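## Task

A 3D-printed bracket sits on the table with at least one support block still attached. These are ribbed blocks printed beneath its overhangs, in the bracket's own plastic and colour. Detach each remaining support block and place it in the scrap tray, entirely within the tray's walls. At the end the bracket must be resting on the table. The bracket has two thin legs, one beneath each end of its top bar, and snapping off either leg means failure. The reference image 'finished part' shows the bracket with no supports, so anything visible in it is bracket, not support. The reference image 'sliced job' shows the bracket as printed, with supports coloured in greens. Some supports may already be gone, and a support can be hidden behind the bracket or behind another support in that image. In both images the same end of the top bar is on the left.

## Robot and tools

Robot: two arms, left_arm and right_arm, each with a parallel two-finger gripper. The fingers point along the gripper's own +z axis and close along its y axis. The reported hand point lies between the finger pads, roughly 5 mm short of the tips. Two cameras, cam_left_wrist and cam_right_wrist, are wrist-mounted, each 896x504 pixels.

Scene frame: origin at table-top height, halfway between the arms' nominal bases. +x points out across the table, +z up, and left_arm sits on the +y side (arm names do not match image sides). Results report each gripper's end_effector_position in metres and end_effector_quat_wxyz in this frame; printed positions can be slightly off, more so at long reach. A BASES line, when present, gives calibrated base positions.

The 14-number row: every movement command uses rows of 14 numbers, each in [-1, 1], always covering both arms: dx, dy, dz, rx, ry, rz, opening for left_arm, then the same seven for right_arm. dx, dy, dz are offsets along the scene axes, scaled so 1.0 = 0.6 m. rx, ry, rz form one rotation vector, scaled so 1.0 = 180 degrees, turning the gripper about its Hand target position. These six are offsets measured from the arm's Hand target as it stands when the action or move begins, never from the previous row. Sending the same offset again moves the arm further. The opening is absolute, not an offset: +1 fully open (0.070 m), -1 closed. Closing fully takes about 1 s or more. A 0 opening is a real command (half open), so to leave a gripper alone resend its current value, shown in "Tool commands".

execute_actions(actions, cameras): actions is a list of actions; each action is a table of up to 15 rows, one row per 1/30 s control step; if fewer than 15 rows, the last row is held for the remainder. An empty list just returns state and images. cameras chooses which images come back: omitted, null or ["all"] gives all, [] gives none, and an unknown name invalidates the call.

move(target, speed, blend, opening_speed, blocking, cameras): drives each gripper along a straight line from its Hand target to an offset target. target is one 14-number row, or up to 15 rows (waypoints) that differ only in pose offsets, all counted from the same starting Hand targets. speed is a path top speed in m/s, 0.002 to 0.5 (default 0.25), one value or one per waypoint; rotation is capped at twice that in rad/s. blend, in metres, rounds corners at intermediate waypoints. opening_speed (0.2 or more, per second on the -1..+1 scale) ramps the fingers instead of sending the opening at once. Paths last at least 0.5 s and are cut off after 10 s. Moves do not avoid obstacles or the other arm; faster moves lag, overshoot and hit harder, and a target placed deep past a contact presses harder. blocking=false returns after about 0.5 s while the move continues; other motion commands are then refused until you wait or stop. The result adds a "move:" line: done (within 3 mm and 2 degrees), off_target, moving, held (a check withheld a step, or the clearance check halted the path), or fault; limits=paced means the sent pose was clipped, limits=held that steps were withheld.

wait(seconds 0 to 10): lets time run with the last commands held; adds a "wait:" line and returns early if a running move ends. stop(): brakes a running move; it needs room. zoom_image(camera, region=[x0,y0,x1,y1]) gives a closer look at a region (at most 504x504 px) of a wrist camera's latest image. show_instructions() shows the reference images. finished_scene(scene, check): the first call submits your check of each condition (what images show, what they cannot, how it might still fail) and lets you fix things; a second call ends the scene irreversibly.

Controller behaviour: each step the commanded pose is clipped to within 70 mm and 16 degrees of the measured pose, so Hand target can fall short of what you asked; plan the rest from it. A gripper blocked by an object keeps pushing; send all six pose numbers as 0, or command back past the gripper, to release the push. A "pose unreachable" line means the clearance check held that arm to keep it from the other arm; it does not always prevent contact and ignores finger closing. Near the first joint's axis a small motion can swing the whole arm.

Gripping: grip_measured uses the opening scale. To hold, command about 0.05 below the reading at first contact for full force (about 20 N per pad); parts under 2 mm wide get less force.

Avoid: dropping things or letting anything leave the table; hard hits, slams and strong presses, especially arm against arm; snapping any thin leg of the bracket (pry gently, support the bracket). A contact torque at a joint's load limit (waist, shoulder, elbow 20.2 N m; forearm roll, wrist pitch, wrist roll 7.04 N m, whose motors give only about 4 N m) causes a TORQUE FAULT: the arm stops for 10 s and drops its remaining commands. Holding loads, stretching out, or pushing at unreachable poses heats motors; MOTOR HOT appears at 65 °C and at 80 °C the arm goes limp (OVER-TEMPERATURE FAULT) for 30 s or more. Joint torque readings include arm weight, offsets and noise; positive means toward larger joint angles. Loose objects may occasionally be nudged by outside pushes.

Each tool is called after ">>>" in YAML: its name, and indented under it one key for each argument.

Reference images:

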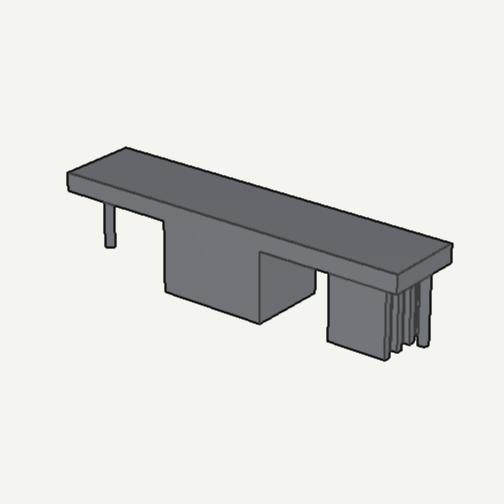

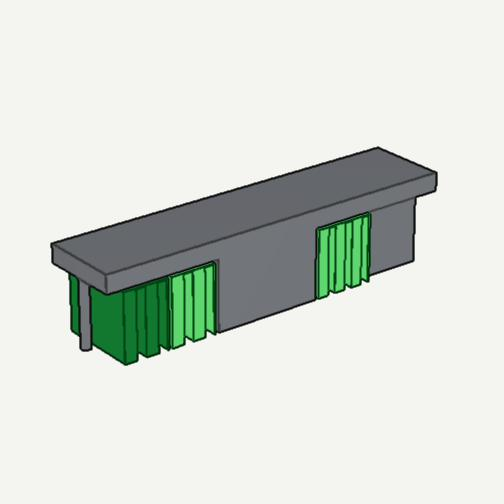

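## Session

>>> execute_actions:
  actions: []

>>> show_instructions:

Scene clock: 0.00 s.
left_arm: end_effector_position=(+0.3291, +0.0767, +0.2257) grip_measured=+1.00 end_effector_quat_wxyz=(+0.202, +0.173, +0.964, -0.017) | right_arm: end_effector_position=(+0.4479, -0.6300, +0.2711) grip_measured=+1.00 end_effector_quat_wxyz=(+0.430, +0.625, +0.619, -0.202)
Joint positions: left_arm=[-0.449 1.555 -1.473 0.084 1.177 -0.117 0.07] | right_arm=[-0.414 1.926 -1.825 -0.836 0.939 1.443 0.07]
Joint torques (N m): no reading
Motor temperatures (°C): left_arm=[32 37 34 34 34 33] | right_arm=[32 36 31 33 35 31]
Hand target: left_arm +0.3291, +0.0767, +0.2257; +0.202, +0.173, +0.964, -0.017 | right_arm +0.4479, -0.6300, +0.2711; +0.430, +0.625, +0.619, -0.202
Tool commands: left_gripper/opening=+1.0 right_gripper/opening=+1.0

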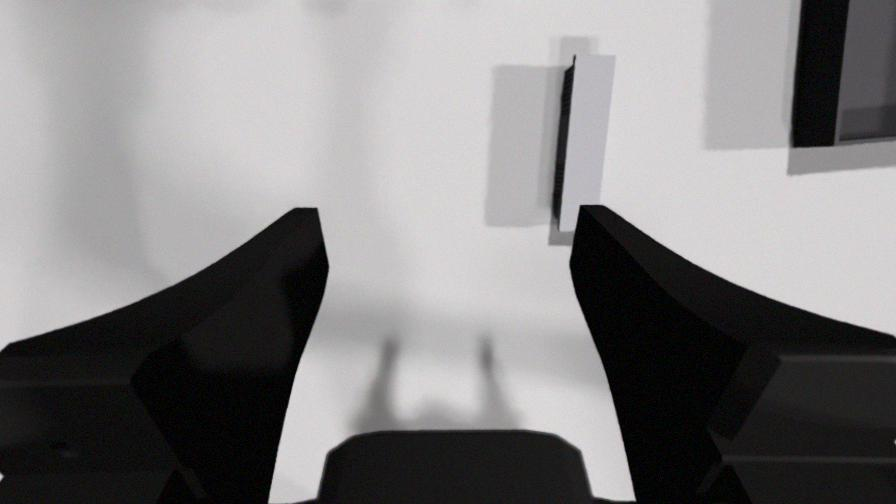

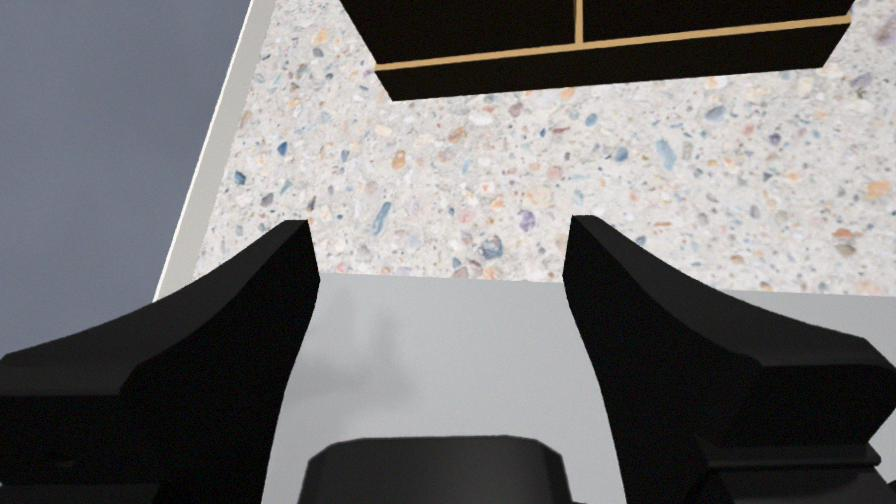

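Reference images for this scene: finished part, sliced job.

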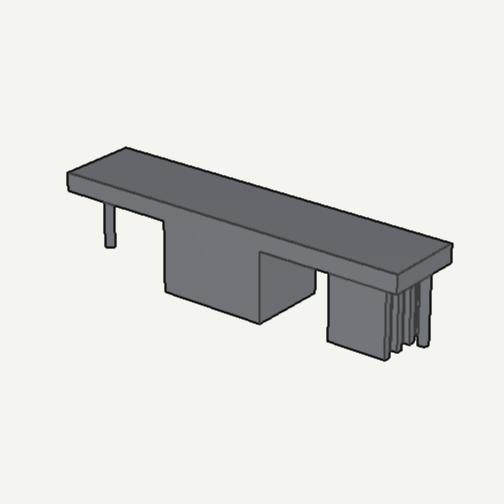

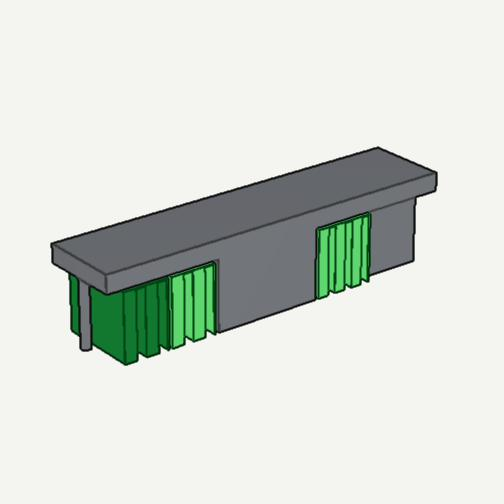

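>>> zoom_image:
  camera: "cam_left_wrist"
  region: [480, 30, 680, 250]

Scaled by 2.291 from the camera's 896x504 image, which has a finer 1280x720 frame.

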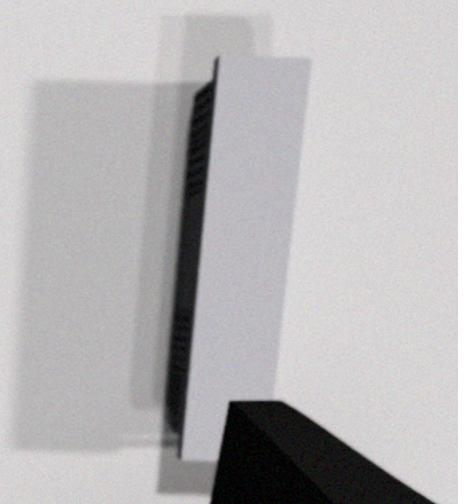

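>>> move:
  target: [0.0182,-0.0370,-0.1612,-0.1339,0.0946,0.4625,1.0,-0.2715,0.9417,-0.2102,-0.1510,-0.1230,0.7067,1.0]
  speed: 0.35

Scene clock: 107.77 s.
left_arm: end_effector_position=(+0.3403, +0.0525, +0.1299) grip_measured=+1.00 end_effector_quat_wxyz=(+0.058, -0.547, +0.830, -0.087) | right_arm: end_effector_position=(+0.2804, -0.0606, +0.1493) grip_measured=+1.00 end_effector_quat_wxyz=(+0.562, -0.341, +0.697, +0.286)
Joint positions: left_arm=[-0.456 1.785 -1.435 0.015 1.099 -1.634 0.07] | right_arm=[0.504 1.416 -0.232 -0.538 -0.943 0.257 0.07]
Joint torques (N m): left_arm=[0.89 -6.94 -5.35 0 -0.36 0.18] | right_arm=[-0.81 -5 -2.53 0.2 -0.63 0.09]
Motor temperatures (°C): left_arm=[31 39 36 34 35 33] | right_arm=[32 42 32 35 36 31]
Hand target: left_arm +0.3403, +0.0526, +0.1298; +0.058, -0.547, +0.830, -0.087 | right_arm +0.2804, -0.0610, +0.1496; +0.562, -0.341, +0.697, +0.285
Off the commanded pose: left_arm 0.002 m, 0 deg | right_arm 0.008 m, 1 deg.
move: off_target (right_arm)

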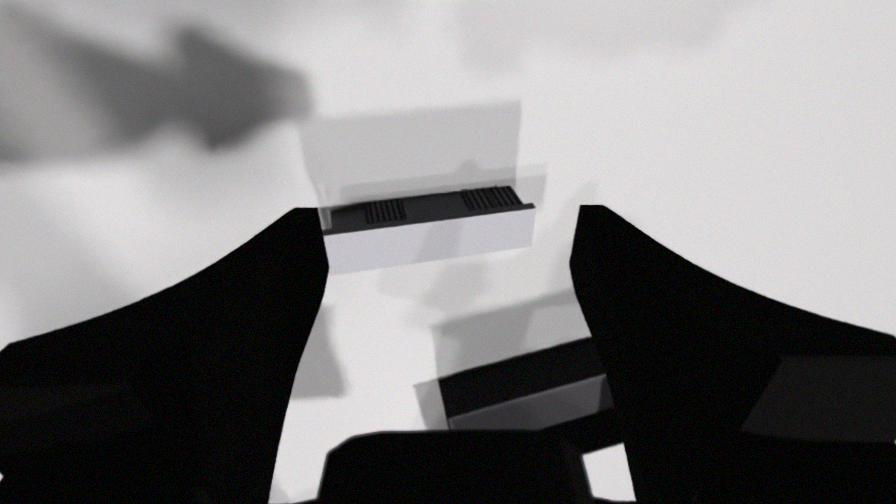

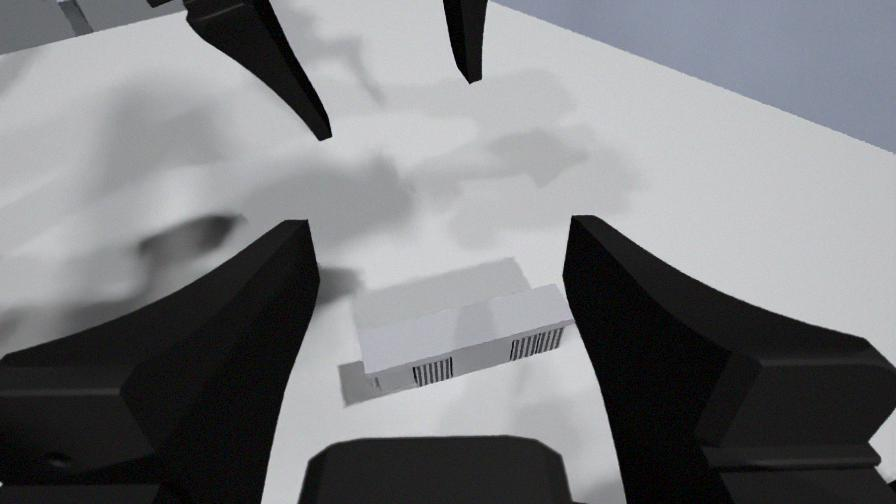

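>>> zoom_image:
  camera: "cam_right_wrist"
  region: [340, 270, 590, 410]

>>> zoom_image:
  camera: "cam_left_wrist"
  region: [300, 150, 550, 290]

Scaled by 2.016 from the camera's 896x504 image, which has a finer 1280x720 frame.

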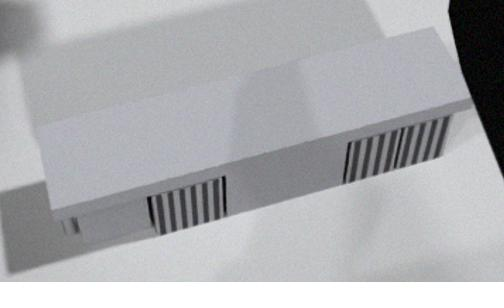

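Scaled by 2.016 from the camera's 896x504 image, which has a finer 1280x720 frame.

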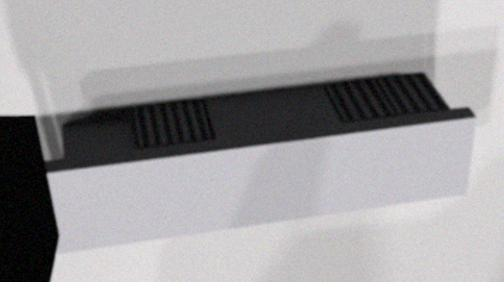

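>>> move:
  target: [-0.1188,-0.0523,-0.0622,0.1996,-0.3045,-0.4036,0.0,0.0493,0.0183,0.0507,-0.1568,0.1433,-0.0669,0.05]
  speed: 0.3
  cameras: ["cam_left_wrist"]

Scene clock: 455.63 s.
left_arm: end_effector_position=(+0.2725, +0.0173, +0.0955) grip_measured=+0.00 end_effector_quat_wxyz=(+0.436, +0.171, +0.883, -0.042) | right_arm: end_effector_position=(+0.3111, -0.0516, +0.1812) grip_measured=+0.05 end_effector_quat_wxyz=(+0.325, -0.317, +0.884, +0.113)
Joint positions: left_arm=[-0.929 1.491 -0.545 1.72 0.502 -2.083 0.035] | right_arm=[0.767 1.359 -0.958 -0.084 0.557 0.116 0.037]
Joint torques (N m): left_arm=[-0.21 -4.41 -5.35 0.18 0.33 0.06] | right_arm=[-0.39 -4.47 -4.63 -0.2 -0.47 0.16]
Motor temperatures (°C): left_arm=[31 42 36 34 34 33] | right_arm=[32 37 31 33 38 31]
Hand target: left_arm +0.2725, +0.0171, +0.0952; +0.501, +0.157, +0.847, -0.087 | right_arm +0.3112, -0.0517, +0.1813; +0.325, -0.317, +0.884, +0.114
Off the commanded pose: left_arm 0.006 m, 9 deg | right_arm 0.002 m, 1 deg.
joint sent to its limit (left arm) — joint 6 (wrist roll), lower limit. The joint targets are off in position and orientation.
move: off_target (left_arm)
Images, in order (width x height): cam_left_wrist 896x504.

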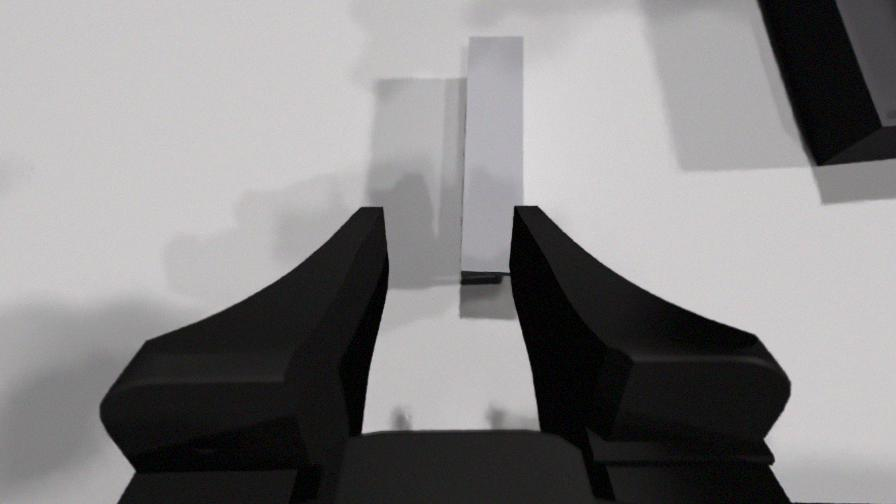

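>>> move:
  target:
    - [-0.0042,0.0965,0.0913,0.1370,0.2499,-0.0884,0.0,0,0,0,0,0,0,0.05]
    - [-0.0042,0.0615,0.0613,0.0003,0.0069,-0.0963,0.0,0,0,0,0,0,0,0.05]
    - [0,0,0,0,0,0,0.0,0,0,0,0,0,0,0.05]
  speed: 0.3
  cameras: ["cam_left_wrist"]

Scene clock: 501.47 s.
left_arm: end_effector_position=(+0.2692, +0.0143, +0.0922) grip_measured=+0.00 end_effector_quat_wxyz=(+0.493, +0.161, +0.850, -0.092) | right_arm: end_effector_position=(+0.3111, -0.0516, +0.1812) grip_measured=+0.05 end_effector_quat_wxyz=(+0.325, -0.317, +0.884, +0.113)
Joint positions: left_arm=[-0.939 1.528 -0.405 -0.901 -0.646 0.481 0.035] | right_arm=[0.767 1.359 -0.958 -0.084 0.557 0.116 0.037]
Joint torques (N m): left_arm=[0.2 -3.38 -4.55 0.37 -0.9 0.04] | right_arm=[0.67 -6.05 -3.57 -0.24 -0.4 0.12]
Motor temperatures (°C): left_arm=[31 39 36 34 34 33] | right_arm=[32 37 32 34 37 31]
Hand target: left_arm +0.2692, +0.0142, +0.0922; +0.493, +0.161, +0.850, -0.093 | right_arm +0.3111, -0.0517, +0.1814; +0.325, -0.317, +0.884, +0.114
Off the commanded pose: left_arm 0.005 m, 1 deg | right_arm 0.000 m, 0 deg.
move: off_target (left_arm); limits=paced
Images, in order (width x height): cam_left_wrist 896x504.

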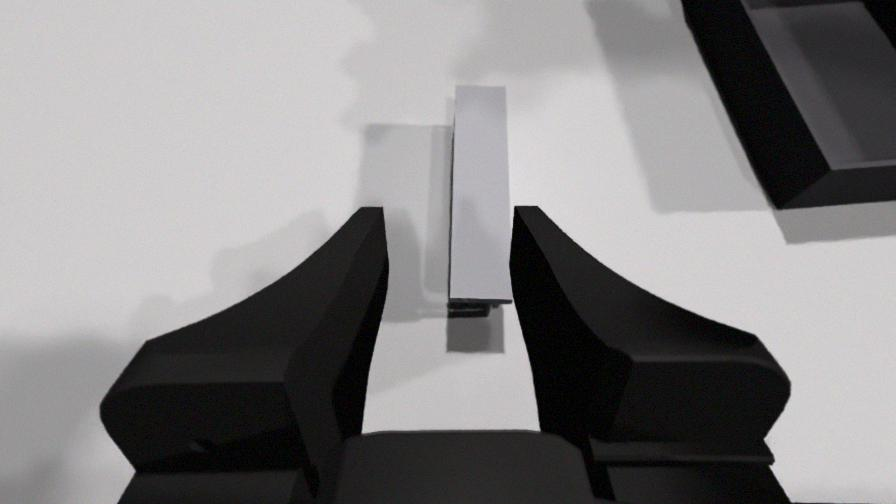

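>>> zoom_image:
  camera: "cam_left_wrist"
  region: [380, 60, 580, 330]

Scaled by 1.867 from the camera's 896x504 image, which has a finer 1280x720 frame.

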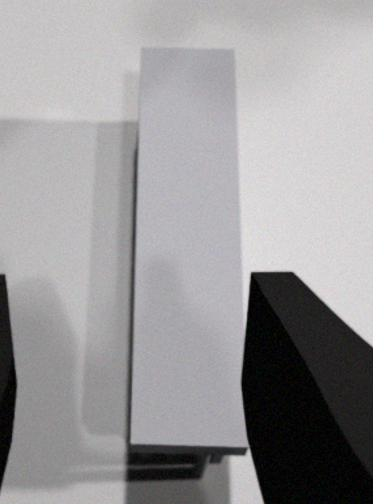

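>>> move:
  target: [0.0167,-0.0285,-0.0245,0,0,-0.0106,0.0,0,0,0,0,0,0,0.05]
  speed: 0.15
  cameras: ["cam_left_wrist"]

>>> zoom_image:
  camera: "cam_left_wrist"
  region: [350, 60, 550, 380]

Scene clock: 530.00 s.
left_arm: end_effector_position=(+0.2794, -0.0028, +0.0772) grip_measured=+0.00 end_effector_quat_wxyz=(+0.491, +0.175, +0.848, -0.101) | right_arm: end_effector_position=(+0.3111, -0.0516, +0.1812) grip_measured=+0.05 end_effector_quat_wxyz=(+0.325, -0.317, +0.884, +0.113)
Joint positions: left_arm=[-0.919 1.64 -0.446 -0.765 -0.674 0.367 0.035] | right_arm=[0.767 1.359 -0.958 -0.084 0.557 0.116 0.037]
Joint torques (N m): left_arm=[0.93 -5.45 -4.07 0.04 -1.04 0.17] | right_arm=[0.65 -6.03 -3.59 -0.23 -0.41 0.12]
Motor temperatures (°C): left_arm=[31 38 35 34 35 33] | right_arm=[32 38 32 34 37 31]
Hand target: left_arm +0.2794, -0.0027, +0.0775; +0.491, +0.175, +0.847, -0.101 | right_arm +0.3111, -0.0517, +0.1814; +0.325, -0.317, +0.884, +0.114
Off the commanded pose: left_arm 0.000 m, 0 deg | right_arm 0.000 m, 0 deg.
move: done
Images, in order (width x height): cam_left_wrist 896x504.

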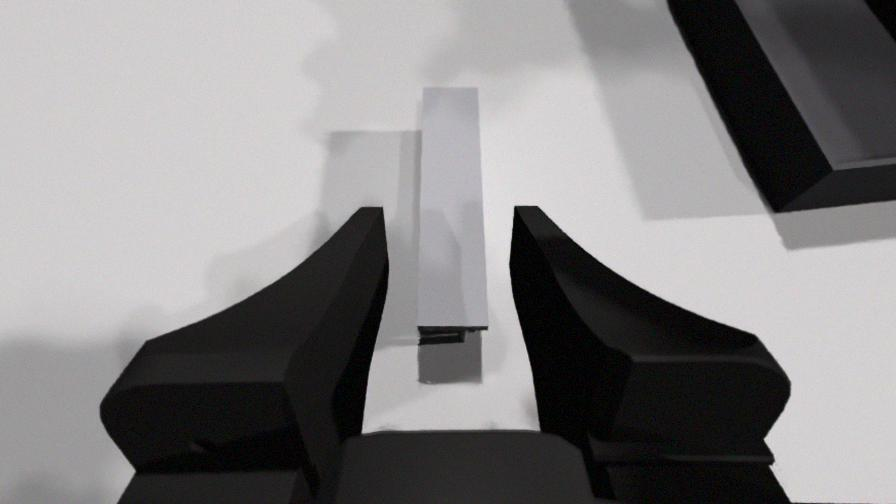

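Scaled by 1.575 from the camera's 896x504 image, which has a finer 1280x720 frame.

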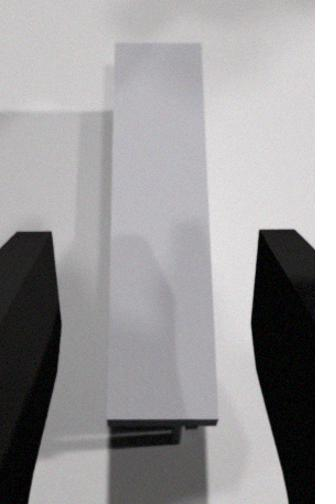

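>>> move:
  target: [0.0485,-0.0225,-0.1012,0,0,0.002,0.0,0,0,0,0,0,0,0.05]
  speed: 0.12
  cameras: ["cam_left_wrist"]

Scene clock: 553.10 s.
left_arm: end_effector_position=(+0.3087, -0.0166, +0.0162) grip_measured=+0.00 end_effector_quat_wxyz=(+0.490, +0.171, +0.849, -0.099) | right_arm: end_effector_position=(+0.3111, -0.0516, +0.1812) grip_measured=+0.05 end_effector_quat_wxyz=(+0.325, -0.317, +0.884, +0.113)
Joint positions: left_arm=[-0.854 1.973 -0.525 -0.535 -0.863 0.123 0.035] | right_arm=[0.767 1.359 -0.958 -0.084 0.557 0.116 0.037]
Joint torques (N m): left_arm=[0.54 -7.44 -2.7 -0.12 -0.99 0.17] | right_arm=[0.64 -6.01 -3.6 -0.22 -0.42 0.12]
Motor temperatures (°C): left_arm=[31 39 35 34 35 33] | right_arm=[32 38 32 34 36 31]
Hand target: left_arm +0.3087, -0.0164, +0.0167; +0.491, +0.171, +0.849, -0.099 | right_arm +0.3111, -0.0517, +0.1814; +0.325, -0.317, +0.884, +0.114
Off the commanded pose: left_arm 0.001 m, 0 deg | right_arm 0.000 m, 0 deg.
move: done
Images, in order (width x height): cam_left_wrist 896x504.

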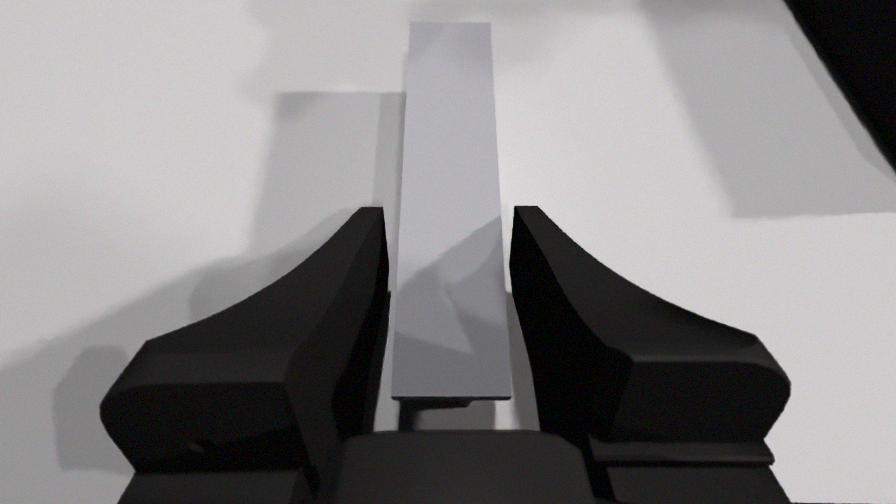

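>>> move:
  target: [0,0,0,0,0,0,-0.37,0,0,0,0,0,0,0.05]
  speed: 0.12
  opening_speed: 0.4
  cameras: ["cam_left_wrist"]

>>> zoom_image:
  camera: "cam_left_wrist"
  region: [350, 200, 550, 440]

Scene clock: 559.67 s.
left_arm: end_effector_position=(+0.3088, -0.0167, +0.0169) grip_measured=-0.26 end_effector_quat_wxyz=(+0.491, +0.171, +0.848, -0.100) | right_arm: end_effector_position=(+0.3111, -0.0516, +0.1812) grip_measured=+0.05 end_effector_quat_wxyz=(+0.325, -0.317, +0.884, +0.113)
Joint positions: left_arm=[-0.854 1.971 -0.525 -0.535 -0.863 0.123 0.026] | right_arm=[0.767 1.359 -0.958 -0.084 0.557 0.116 0.037]
Joint torques (N m): left_arm=[-0.48 -7.32 -2.41 -0.09 -0.99 0.16] | right_arm=[0.67 -6.01 -3.62 -0.2 -0.42 0.12]
Motor temperatures (°C): left_arm=[31 39 35 34 36 33] | right_arm=[32 38 32 34 36 31]
Hand target: left_arm +0.3087, -0.0164, +0.0167; +0.491, +0.171, +0.849, -0.099 | right_arm +0.3111, -0.0517, +0.1814; +0.325, -0.317, +0.884, +0.114
Off the commanded pose: left_arm 0.000 m, 0 deg | right_arm 0.000 m, 0 deg.
move: done
Images, in order (width x height): cam_left_wrist 896x504.

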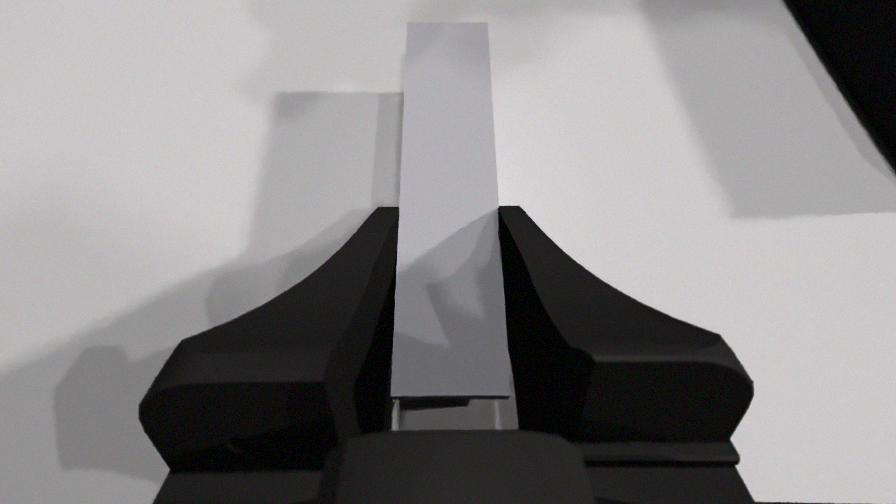

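Scaled by 2.100 from the camera's 896x504 image, which has a finer 1280x720 frame.

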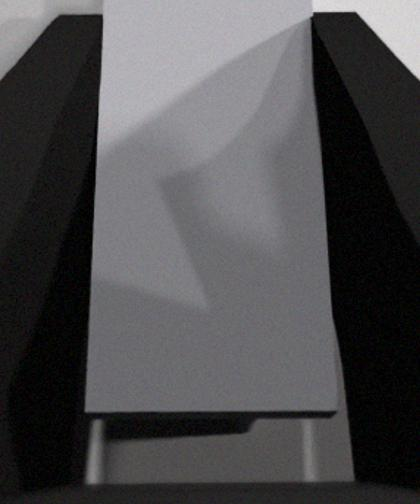

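>>> move:
  target:
    - [0,0,0,0,0,0,-0.37,0.0897,0.0278,-0.0857,-0.1170,0.1432,0.0031,0.05]
    - [0,0,0,0,0,0,-0.37,0.1010,0.0337,-0.1273,0.0014,0.2365,-0.3044,0.05]
  speed: 0.25

>>> zoom_image:
  camera: "cam_right_wrist"
  region: [340, 120, 560, 340]

Scene clock: 606.77 s.
left_arm: end_effector_position=(+0.3088, -0.0167, +0.0169) grip_measured=-0.26 end_effector_quat_wxyz=(+0.491, +0.171, +0.848, -0.100) | right_arm: end_effector_position=(+0.3714, -0.0323, +0.1029) grip_measured=+0.05 end_effector_quat_wxyz=(+0.013, +0.179, +0.982, +0.058)
Joint positions: left_arm=[-0.854 1.971 -0.525 -0.535 -0.863 0.123 0.026] | right_arm=[0.648 2.007 -1.674 0.065 1.224 0.971 0.037]
Joint torques (N m): left_arm=[1.2 -4.91 -2.81 0.1 -1.03 0.03] | right_arm=[-0.71 -9.02 -4.57 0.07 0.04 -0.11]
Motor temperatures (°C): left_arm=[31 39 34 34 36 33] | right_arm=[32 38 32 33 36 31]
Hand target: left_arm +0.3087, -0.0164, +0.0167; +0.491, +0.171, +0.849, -0.099 | right_arm +0.3716, -0.0323, +0.1031; +0.012, +0.178, +0.982, +0.057
Off the commanded pose: left_arm 0.000 m, 0 deg | right_arm 0.002 m, 0 deg.
joint sent to its limit (right arm) — joint 5 (wrist pitch), upper limit. The joint targets still meet the commanded pose.
move: done

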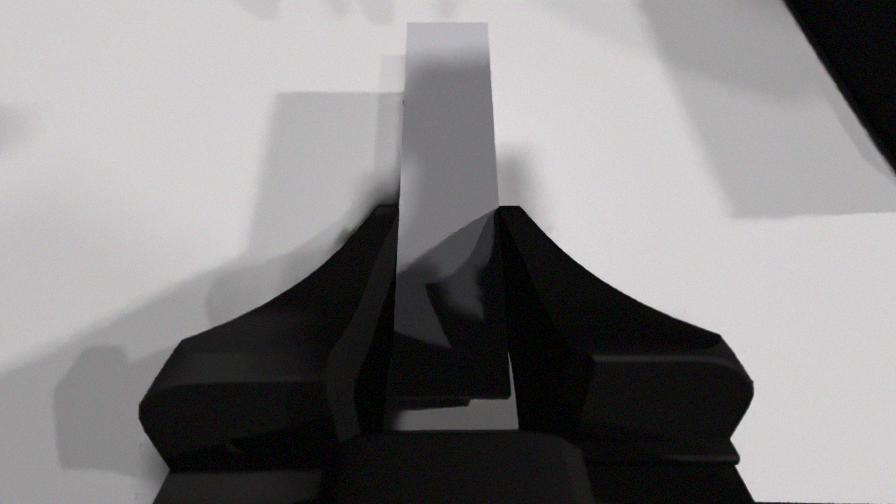

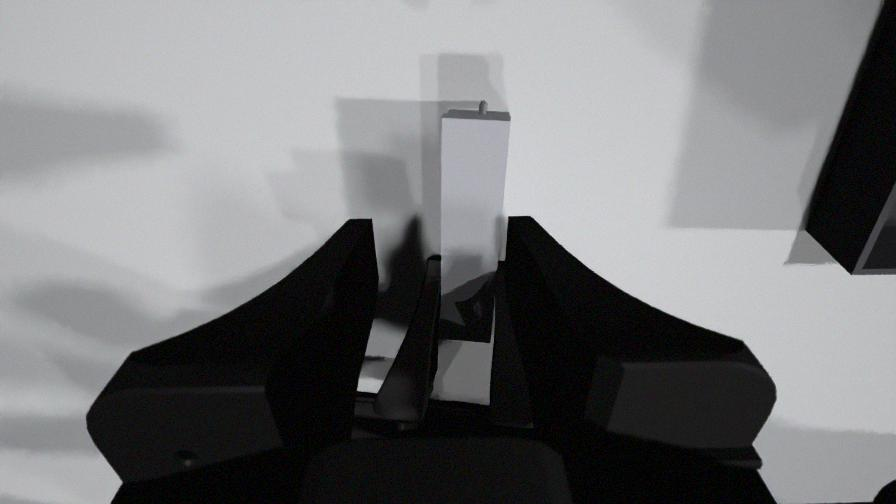

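Scaled by 2.291 from the camera's 896x504 image, which has a finer 1280x720 frame.

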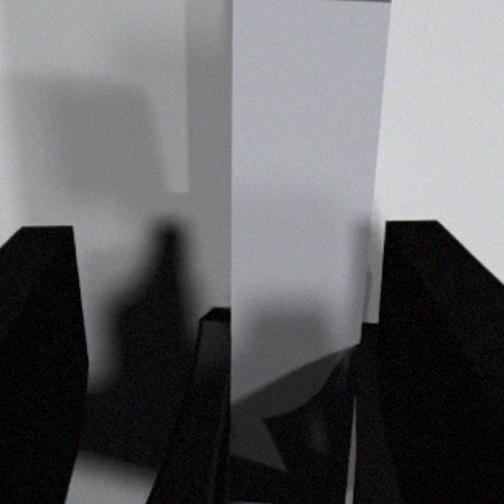

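>>> move:
  target: [0,0,0,0,0,0,-0.37,0.0075,-0.0073,-0.0775,0,0,0,0.05]
  speed: 0.2
  cameras: ["cam_right_wrist"]

>>> zoom_image:
  camera: "cam_right_wrist"
  region: [340, 60, 560, 340]

Scene clock: 633.33 s.
left_arm: end_effector_position=(+0.3088, -0.0167, +0.0169) grip_measured=-0.26 end_effector_quat_wxyz=(+0.491, +0.171, +0.848, -0.100) | right_arm: end_effector_position=(+0.3754, -0.0364, +0.0553) grip_measured=+0.05 end_effector_quat_wxyz=(+0.011, +0.177, +0.983, +0.056)
Joint positions: left_arm=[-0.854 1.971 -0.525 -0.535 -0.863 0.123 0.026] | right_arm=[0.634 2.057 -1.562 0.072 1.069 0.942 0.037]
Joint torques (N m): left_arm=[1.2 -4.93 -2.98 0.05 -1.05 0.03] | right_arm=[-0.78 -10.42 -4.52 0.16 0 0.01]
Motor temperatures (°C): left_arm=[31 39 34 34 36 33] | right_arm=[32 41 32 33 36 31]
Hand target: left_arm +0.3087, -0.0164, +0.0167; +0.491, +0.171, +0.849, -0.099 | right_arm +0.3759, -0.0362, +0.0564; +0.012, +0.178, +0.982, +0.057
Off the commanded pose: left_arm 0.000 m, 0 deg | right_arm 0.002 m, 0 deg.
move: done
Images, in order (width x height): cam_right_wrist 896x504.

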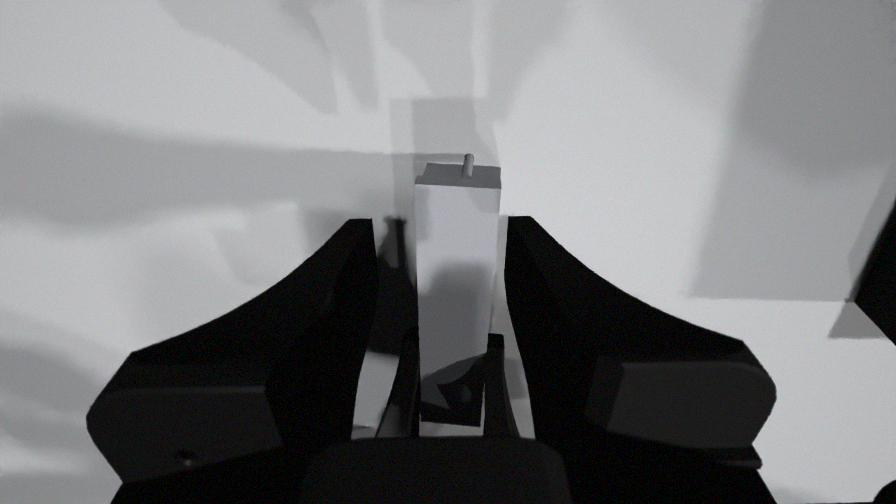

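Scaled by 1.800 from the camera's 896x504 image, which has a finer 1280x720 frame.

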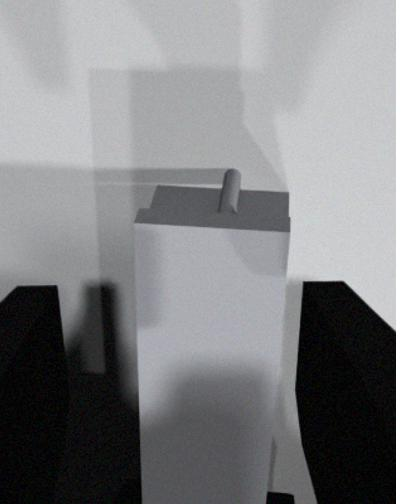

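>>> move:
  target: [0,0,0,0,0,0,-0.37,-0.0020,-0.0012,-0.0740,0,0,0,0.05]
  speed: 0.1
  cameras: ["cam_right_wrist"]

>>> zoom_image:
  camera: "cam_right_wrist"
  region: [340, 160, 560, 400]

Scene clock: 659.93 s.
left_arm: end_effector_position=(+0.3088, -0.0167, +0.0169) grip_measured=-0.26 end_effector_quat_wxyz=(+0.491, +0.171, +0.848, -0.100) | right_arm: end_effector_position=(+0.3742, -0.0370, +0.0109) grip_measured=+0.05 end_effector_quat_wxyz=(+0.011, +0.177, +0.982, +0.057)
Joint positions: left_arm=[-0.854 1.971 -0.525 -0.535 -0.863 0.123 0.026] | right_arm=[0.634 2.114 -1.471 0.08 0.921 0.928 0.037]
Joint torques (N m): left_arm=[1.19 -4.92 -3.09 0.01 -1.06 0.03] | right_arm=[0.62 -10.44 -4.21 0.11 0.01 -0.06]
Motor temperatures (°C): left_arm=[31 39 34 34 36 33] | right_arm=[32 43 32 33 35 31]
Hand target: left_arm +0.3087, -0.0164, +0.0167; +0.491, +0.171, +0.849, -0.099 | right_arm +0.3744, -0.0365, +0.0119; +0.011, +0.177, +0.982, +0.057
Off the commanded pose: left_arm 0.000 m, 0 deg | right_arm 0.001 m, 0 deg.
move: done
Images, in order (width x height): cam_right_wrist 896x504.

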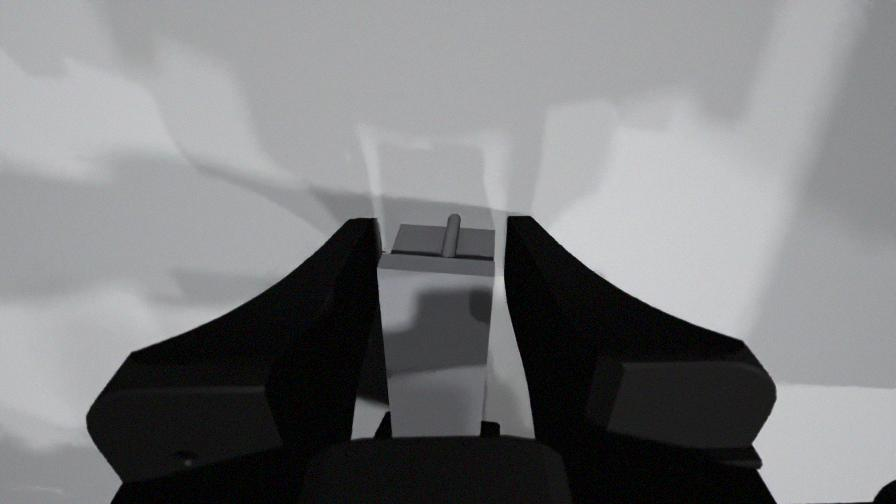

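Scaled by 2.100 from the camera's 896x504 image, which has a finer 1280x720 frame.

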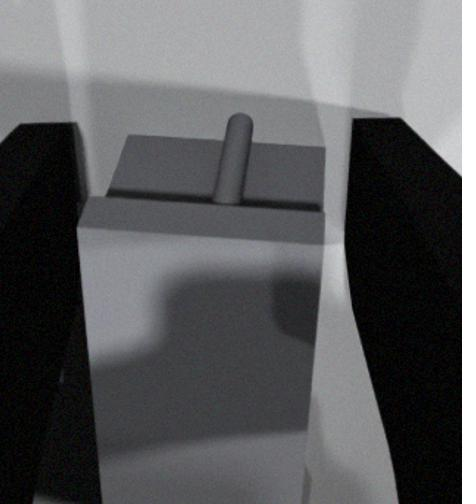

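>>> move:
  target: [0,0,0,0,0,0,-0.37, 0,0,0,0,0,0,-0.16]
  opening_speed: 0.3
  cameras: ["cam_right_wrist"]

>>> move:
  target: [0,0,0,0,0,0,-0.37, 0,0,0,0,0,0,-0.24]
  opening_speed: 0.3
  cameras: ["cam_right_wrist"]

>>> move:
  target: [0,0,0,0,0,0,-0.37, 0,0,0,0,0,0,-0.37]
  opening_speed: 0.3
  cameras: ["cam_left_wrist","cam_right_wrist"]

Scene clock: 708.03 s.
left_arm: end_effector_position=(+0.3088, -0.0166, +0.0169) grip_measured=-0.26 end_effector_quat_wxyz=(+0.491, +0.171, +0.849, -0.099) | right_arm: end_effector_position=(+0.3744, -0.0369, +0.0114) grip_measured=-0.16 end_effector_quat_wxyz=(+0.011, +0.177, +0.982, +0.057)
Joint positions: left_arm=[-0.854 1.971 -0.525 -0.536 -0.863 0.123 0.026] | right_arm=[0.634 2.113 -1.472 0.08 0.921 0.928 0.029]
Joint torques (N m): left_arm=[0.45 -4.96 -3.2 0.21 -1.01 0.05] | right_arm=[0.52 -10.93 -4.27 0.27 -0.11 -0.01]
Motor temperatures (°C): left_arm=[31 39 34 34 36 33] | right_arm=[32 44 32 33 35 31]
Hand target: left_arm +0.3087, -0.0164, +0.0167; +0.491, +0.171, +0.849, -0.099 | right_arm +0.3744, -0.0365, +0.0119; +0.011, +0.177, +0.982, +0.057
Off the commanded pose: left_arm 0.000 m, 0 deg | right_arm 0.001 m, 0 deg.
move: done
Images, in order (width x height): cam_right_wrist 896x504.

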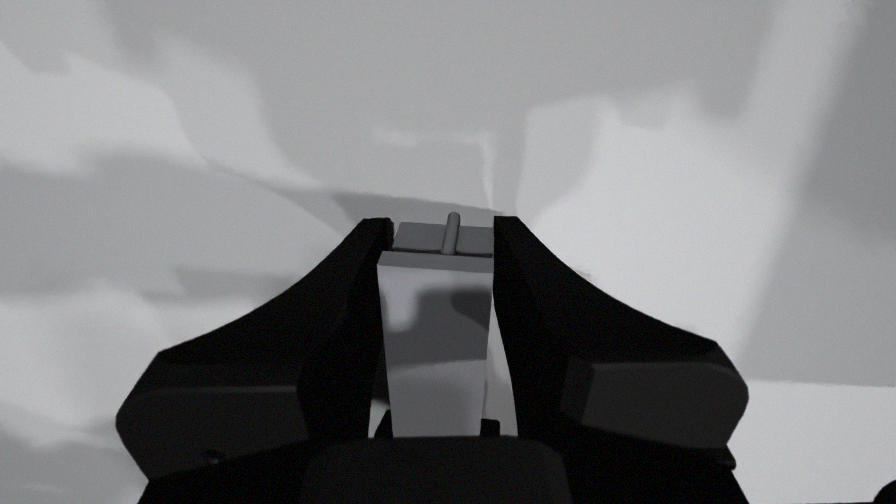

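Scene clock: 708.73 s.
left_arm: end_effector_position=(+0.3088, -0.0166, +0.0169) grip_measured=-0.26 end_effector_quat_wxyz=(+0.491, +0.171, +0.849, -0.099) | right_arm: end_effector_position=(+0.3744, -0.0369, +0.0114) grip_measured=-0.21 end_effector_quat_wxyz=(+0.011, +0.177, +0.982, +0.057)
Joint positions: left_arm=[-0.854 1.971 -0.525 -0.536 -0.863 0.123 0.026] | right_arm=[0.634 2.113 -1.472 0.08 0.921 0.928 0.028]
Joint torques (N m): left_arm=[-0.78 -5.01 -3.25 0.59 -0.89 0.08] | right_arm=[0.66 -10.9 -4.28 0.81 -0.3 0]
Motor temperatures (°C): left_arm=[31 39 34 34 36 33] | right_arm=[32 44 32 33 35 31]
Hand target: left_arm +0.3087, -0.0164, +0.0167; +0.491, +0.171, +0.849, -0.099 | right_arm +0.3744, -0.0365, +0.0119; +0.011, +0.177, +0.982, +0.057
Off the commanded pose: left_arm 0.000 m, 0 deg | right_arm 0.001 m, 0 deg.
move: done
Images, in order (width x height): cam_right_wrist 896x504.

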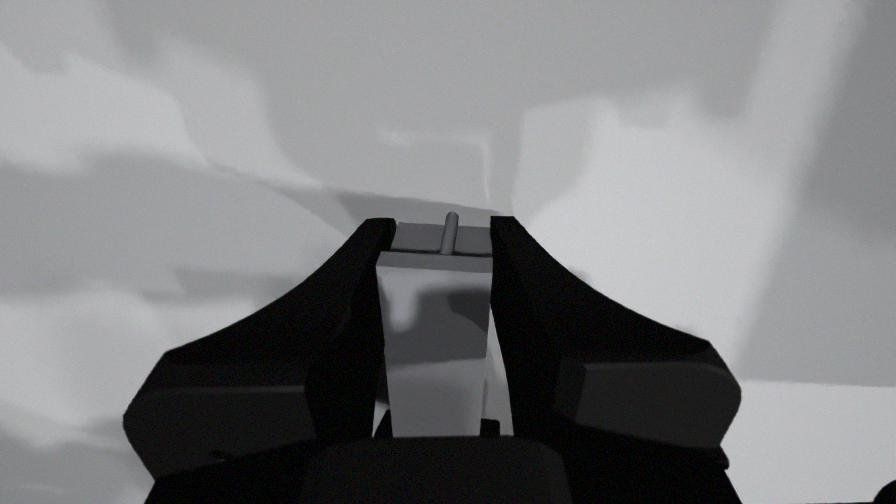

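Scene clock: 709.43 s.
left_arm: end_effector_position=(+0.3088, -0.0166, +0.0169) grip_measured=-0.26 end_effector_quat_wxyz=(+0.491, +0.171, +0.849, -0.099) | right_arm: end_effector_position=(+0.3744, -0.0369, +0.0114) grip_measured=-0.21 end_effector_quat_wxyz=(+0.011, +0.177, +0.982, +0.057)
Joint positions: left_arm=[-0.854 1.971 -0.525 -0.536 -0.863 0.123 0.026] | right_arm=[0.634 2.113 -1.472 0.08 0.921 0.928 0.028]
Joint torques (N m): left_arm=[-1.77 -5.06 -3.27 0.77 -0.82 0.11] | right_arm=[0.67 -10.87 -4.29 0.93 -0.4 0.01]
Motor temperatures (°C): left_arm=[31 39 34 34 36 33] | right_arm=[32 44 32 34 35 31]
Hand target: left_arm +0.3087, -0.0164, +0.0167; +0.491, +0.171, +0.849, -0.099 | right_arm +0.3744, -0.0365, +0.0119; +0.011, +0.177, +0.982, +0.057
Off the commanded pose: left_arm 0.000 m, 0 deg | right_arm 0.001 m, 0 deg.
move: done

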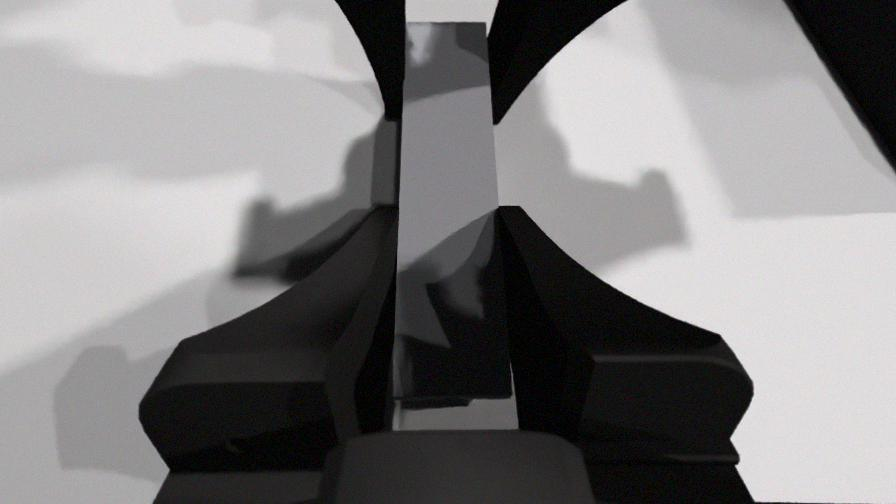

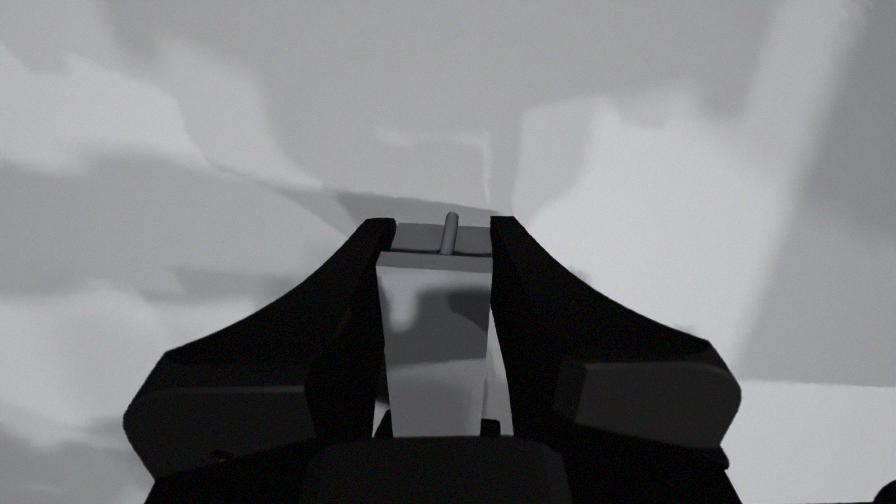

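>>> zoom_image:
  camera: "cam_right_wrist"
  region: [340, 180, 560, 300]

>>> zoom_image:
  camera: "cam_left_wrist"
  region: [340, 0, 560, 220]

Scaled by 2.291 from the camera's 896x504 image, which has a finer 1280x720 frame.

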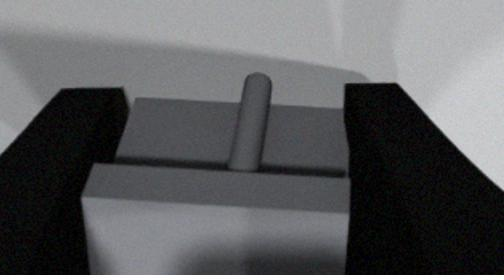

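Scaled by 2.291 from the camera's 896x504 image, which has a finer 1280x720 frame.

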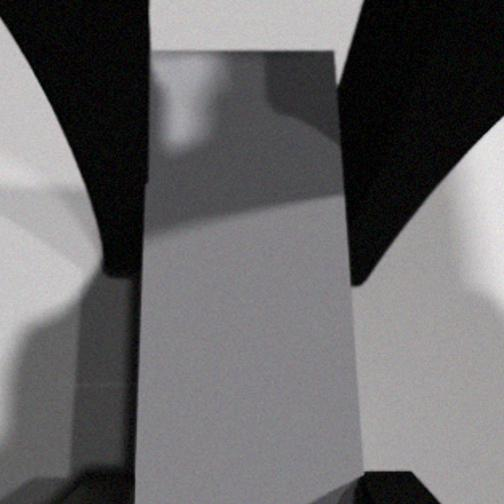

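>>> move:
  target: [0,0,0,0,0,0,-0.37, 0,0,0,0,0,0,0.2]
  opening_speed: 0.8
  cameras: []

>>> move:
  target: [0,0,0,0,0,0,-0.37, 0,0,0,0,0,0,-0.6]
  cameras: ["cam_right_wrist"]

>>> zoom_image:
  camera: "cam_right_wrist"
  region: [340, 180, 560, 300]

Scene clock: 794.13 s.
left_arm: end_effector_position=(+0.3085, -0.0171, +0.0169) grip_measured=-0.26 end_effector_quat_wxyz=(+0.491, +0.172, +0.848, -0.100) | right_arm: end_effector_position=(+0.3745, -0.0366, +0.0115) grip_measured=+0.20 end_effector_quat_wxyz=(+0.011, +0.177, +0.982, +0.058)
Joint positions: left_arm=[-0.855 1.971 -0.525 -0.534 -0.863 0.123 0.026] | right_arm=[0.634 2.113 -1.472 0.081 0.92 0.928 0.042]
Joint torques (N m): left_arm=[1.28 -5.4 -3.35 -0.17 -0.99 0.14] | right_arm=[0.65 -10.8 -4.23 -0.18 -0.06 0.08]
Motor temperatures (°C): left_arm=[32 39 34 37 35 33] | right_arm=[32 45 32 35 38 31]
Hand target: left_arm +0.3087, -0.0164, +0.0167; +0.491, +0.171, +0.849, -0.099 | right_arm +0.3744, -0.0365, +0.0119; +0.011, +0.177, +0.982, +0.057
Off the commanded pose: left_arm 0.001 m, 0 deg | right_arm 0.000 m, 0 deg.
move: done
No camera images: "cameras" was empty.

Scene clock: 794.83 s.
left_arm: end_effector_position=(+0.3089, -0.0163, +0.0169) grip_measured=-0.26 end_effector_quat_wxyz=(+0.491, +0.170, +0.849, -0.099) | right_arm: end_effector_position=(+0.3744, -0.0370, +0.0114) grip_measured=-0.21 end_effector_quat_wxyz=(+0.011, +0.177, +0.983, +0.057)
Joint positions: left_arm=[-0.854 1.971 -0.525 -0.537 -0.863 0.123 0.026] | right_arm=[0.634 2.113 -1.472 0.08 0.922 0.928 0.028]
Joint torques (N m): left_arm=[0.12 -5.44 -3.3 0.5 -0.92 0.03] | right_arm=[0.62 -10.8 -4.16 0.87 -0.23 0.05]
Motor temperatures (°C): left_arm=[32 39 34 37 35 33] | right_arm=[32 45 32 35 37 31]
Hand target: left_arm +0.3087, -0.0164, +0.0167; +0.491, +0.171, +0.849, -0.099 | right_arm +0.3744, -0.0365, +0.0119; +0.011, +0.177, +0.982, +0.057
Off the commanded pose: left_arm 0.000 m, 0 deg | right_arm 0.001 m, 0 deg.
move: done
Images, in order (width x height): cam_right_wrist 896x504.

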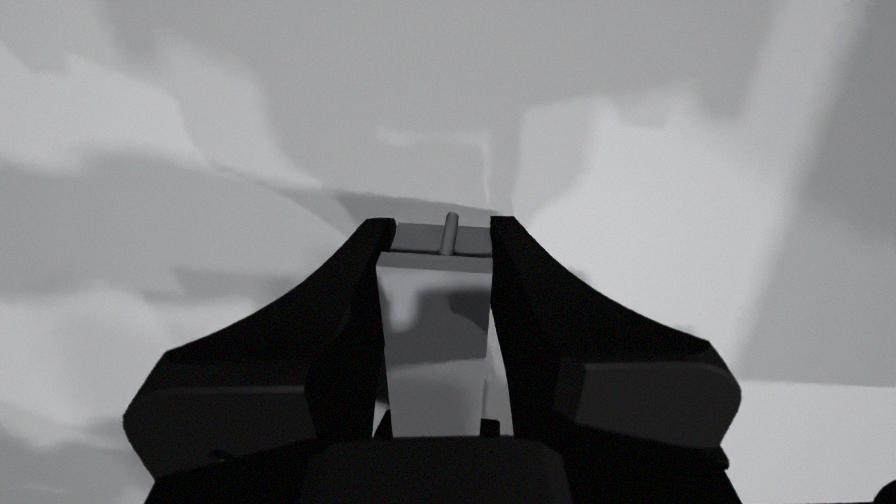

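Scaled by 2.291 from the camera's 896x504 image, which has a finer 1280x720 frame.

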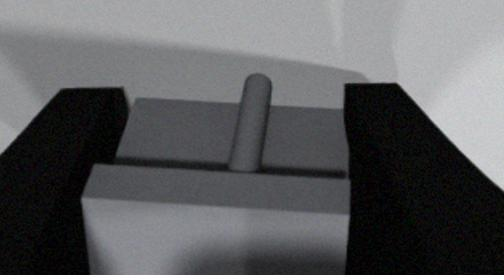

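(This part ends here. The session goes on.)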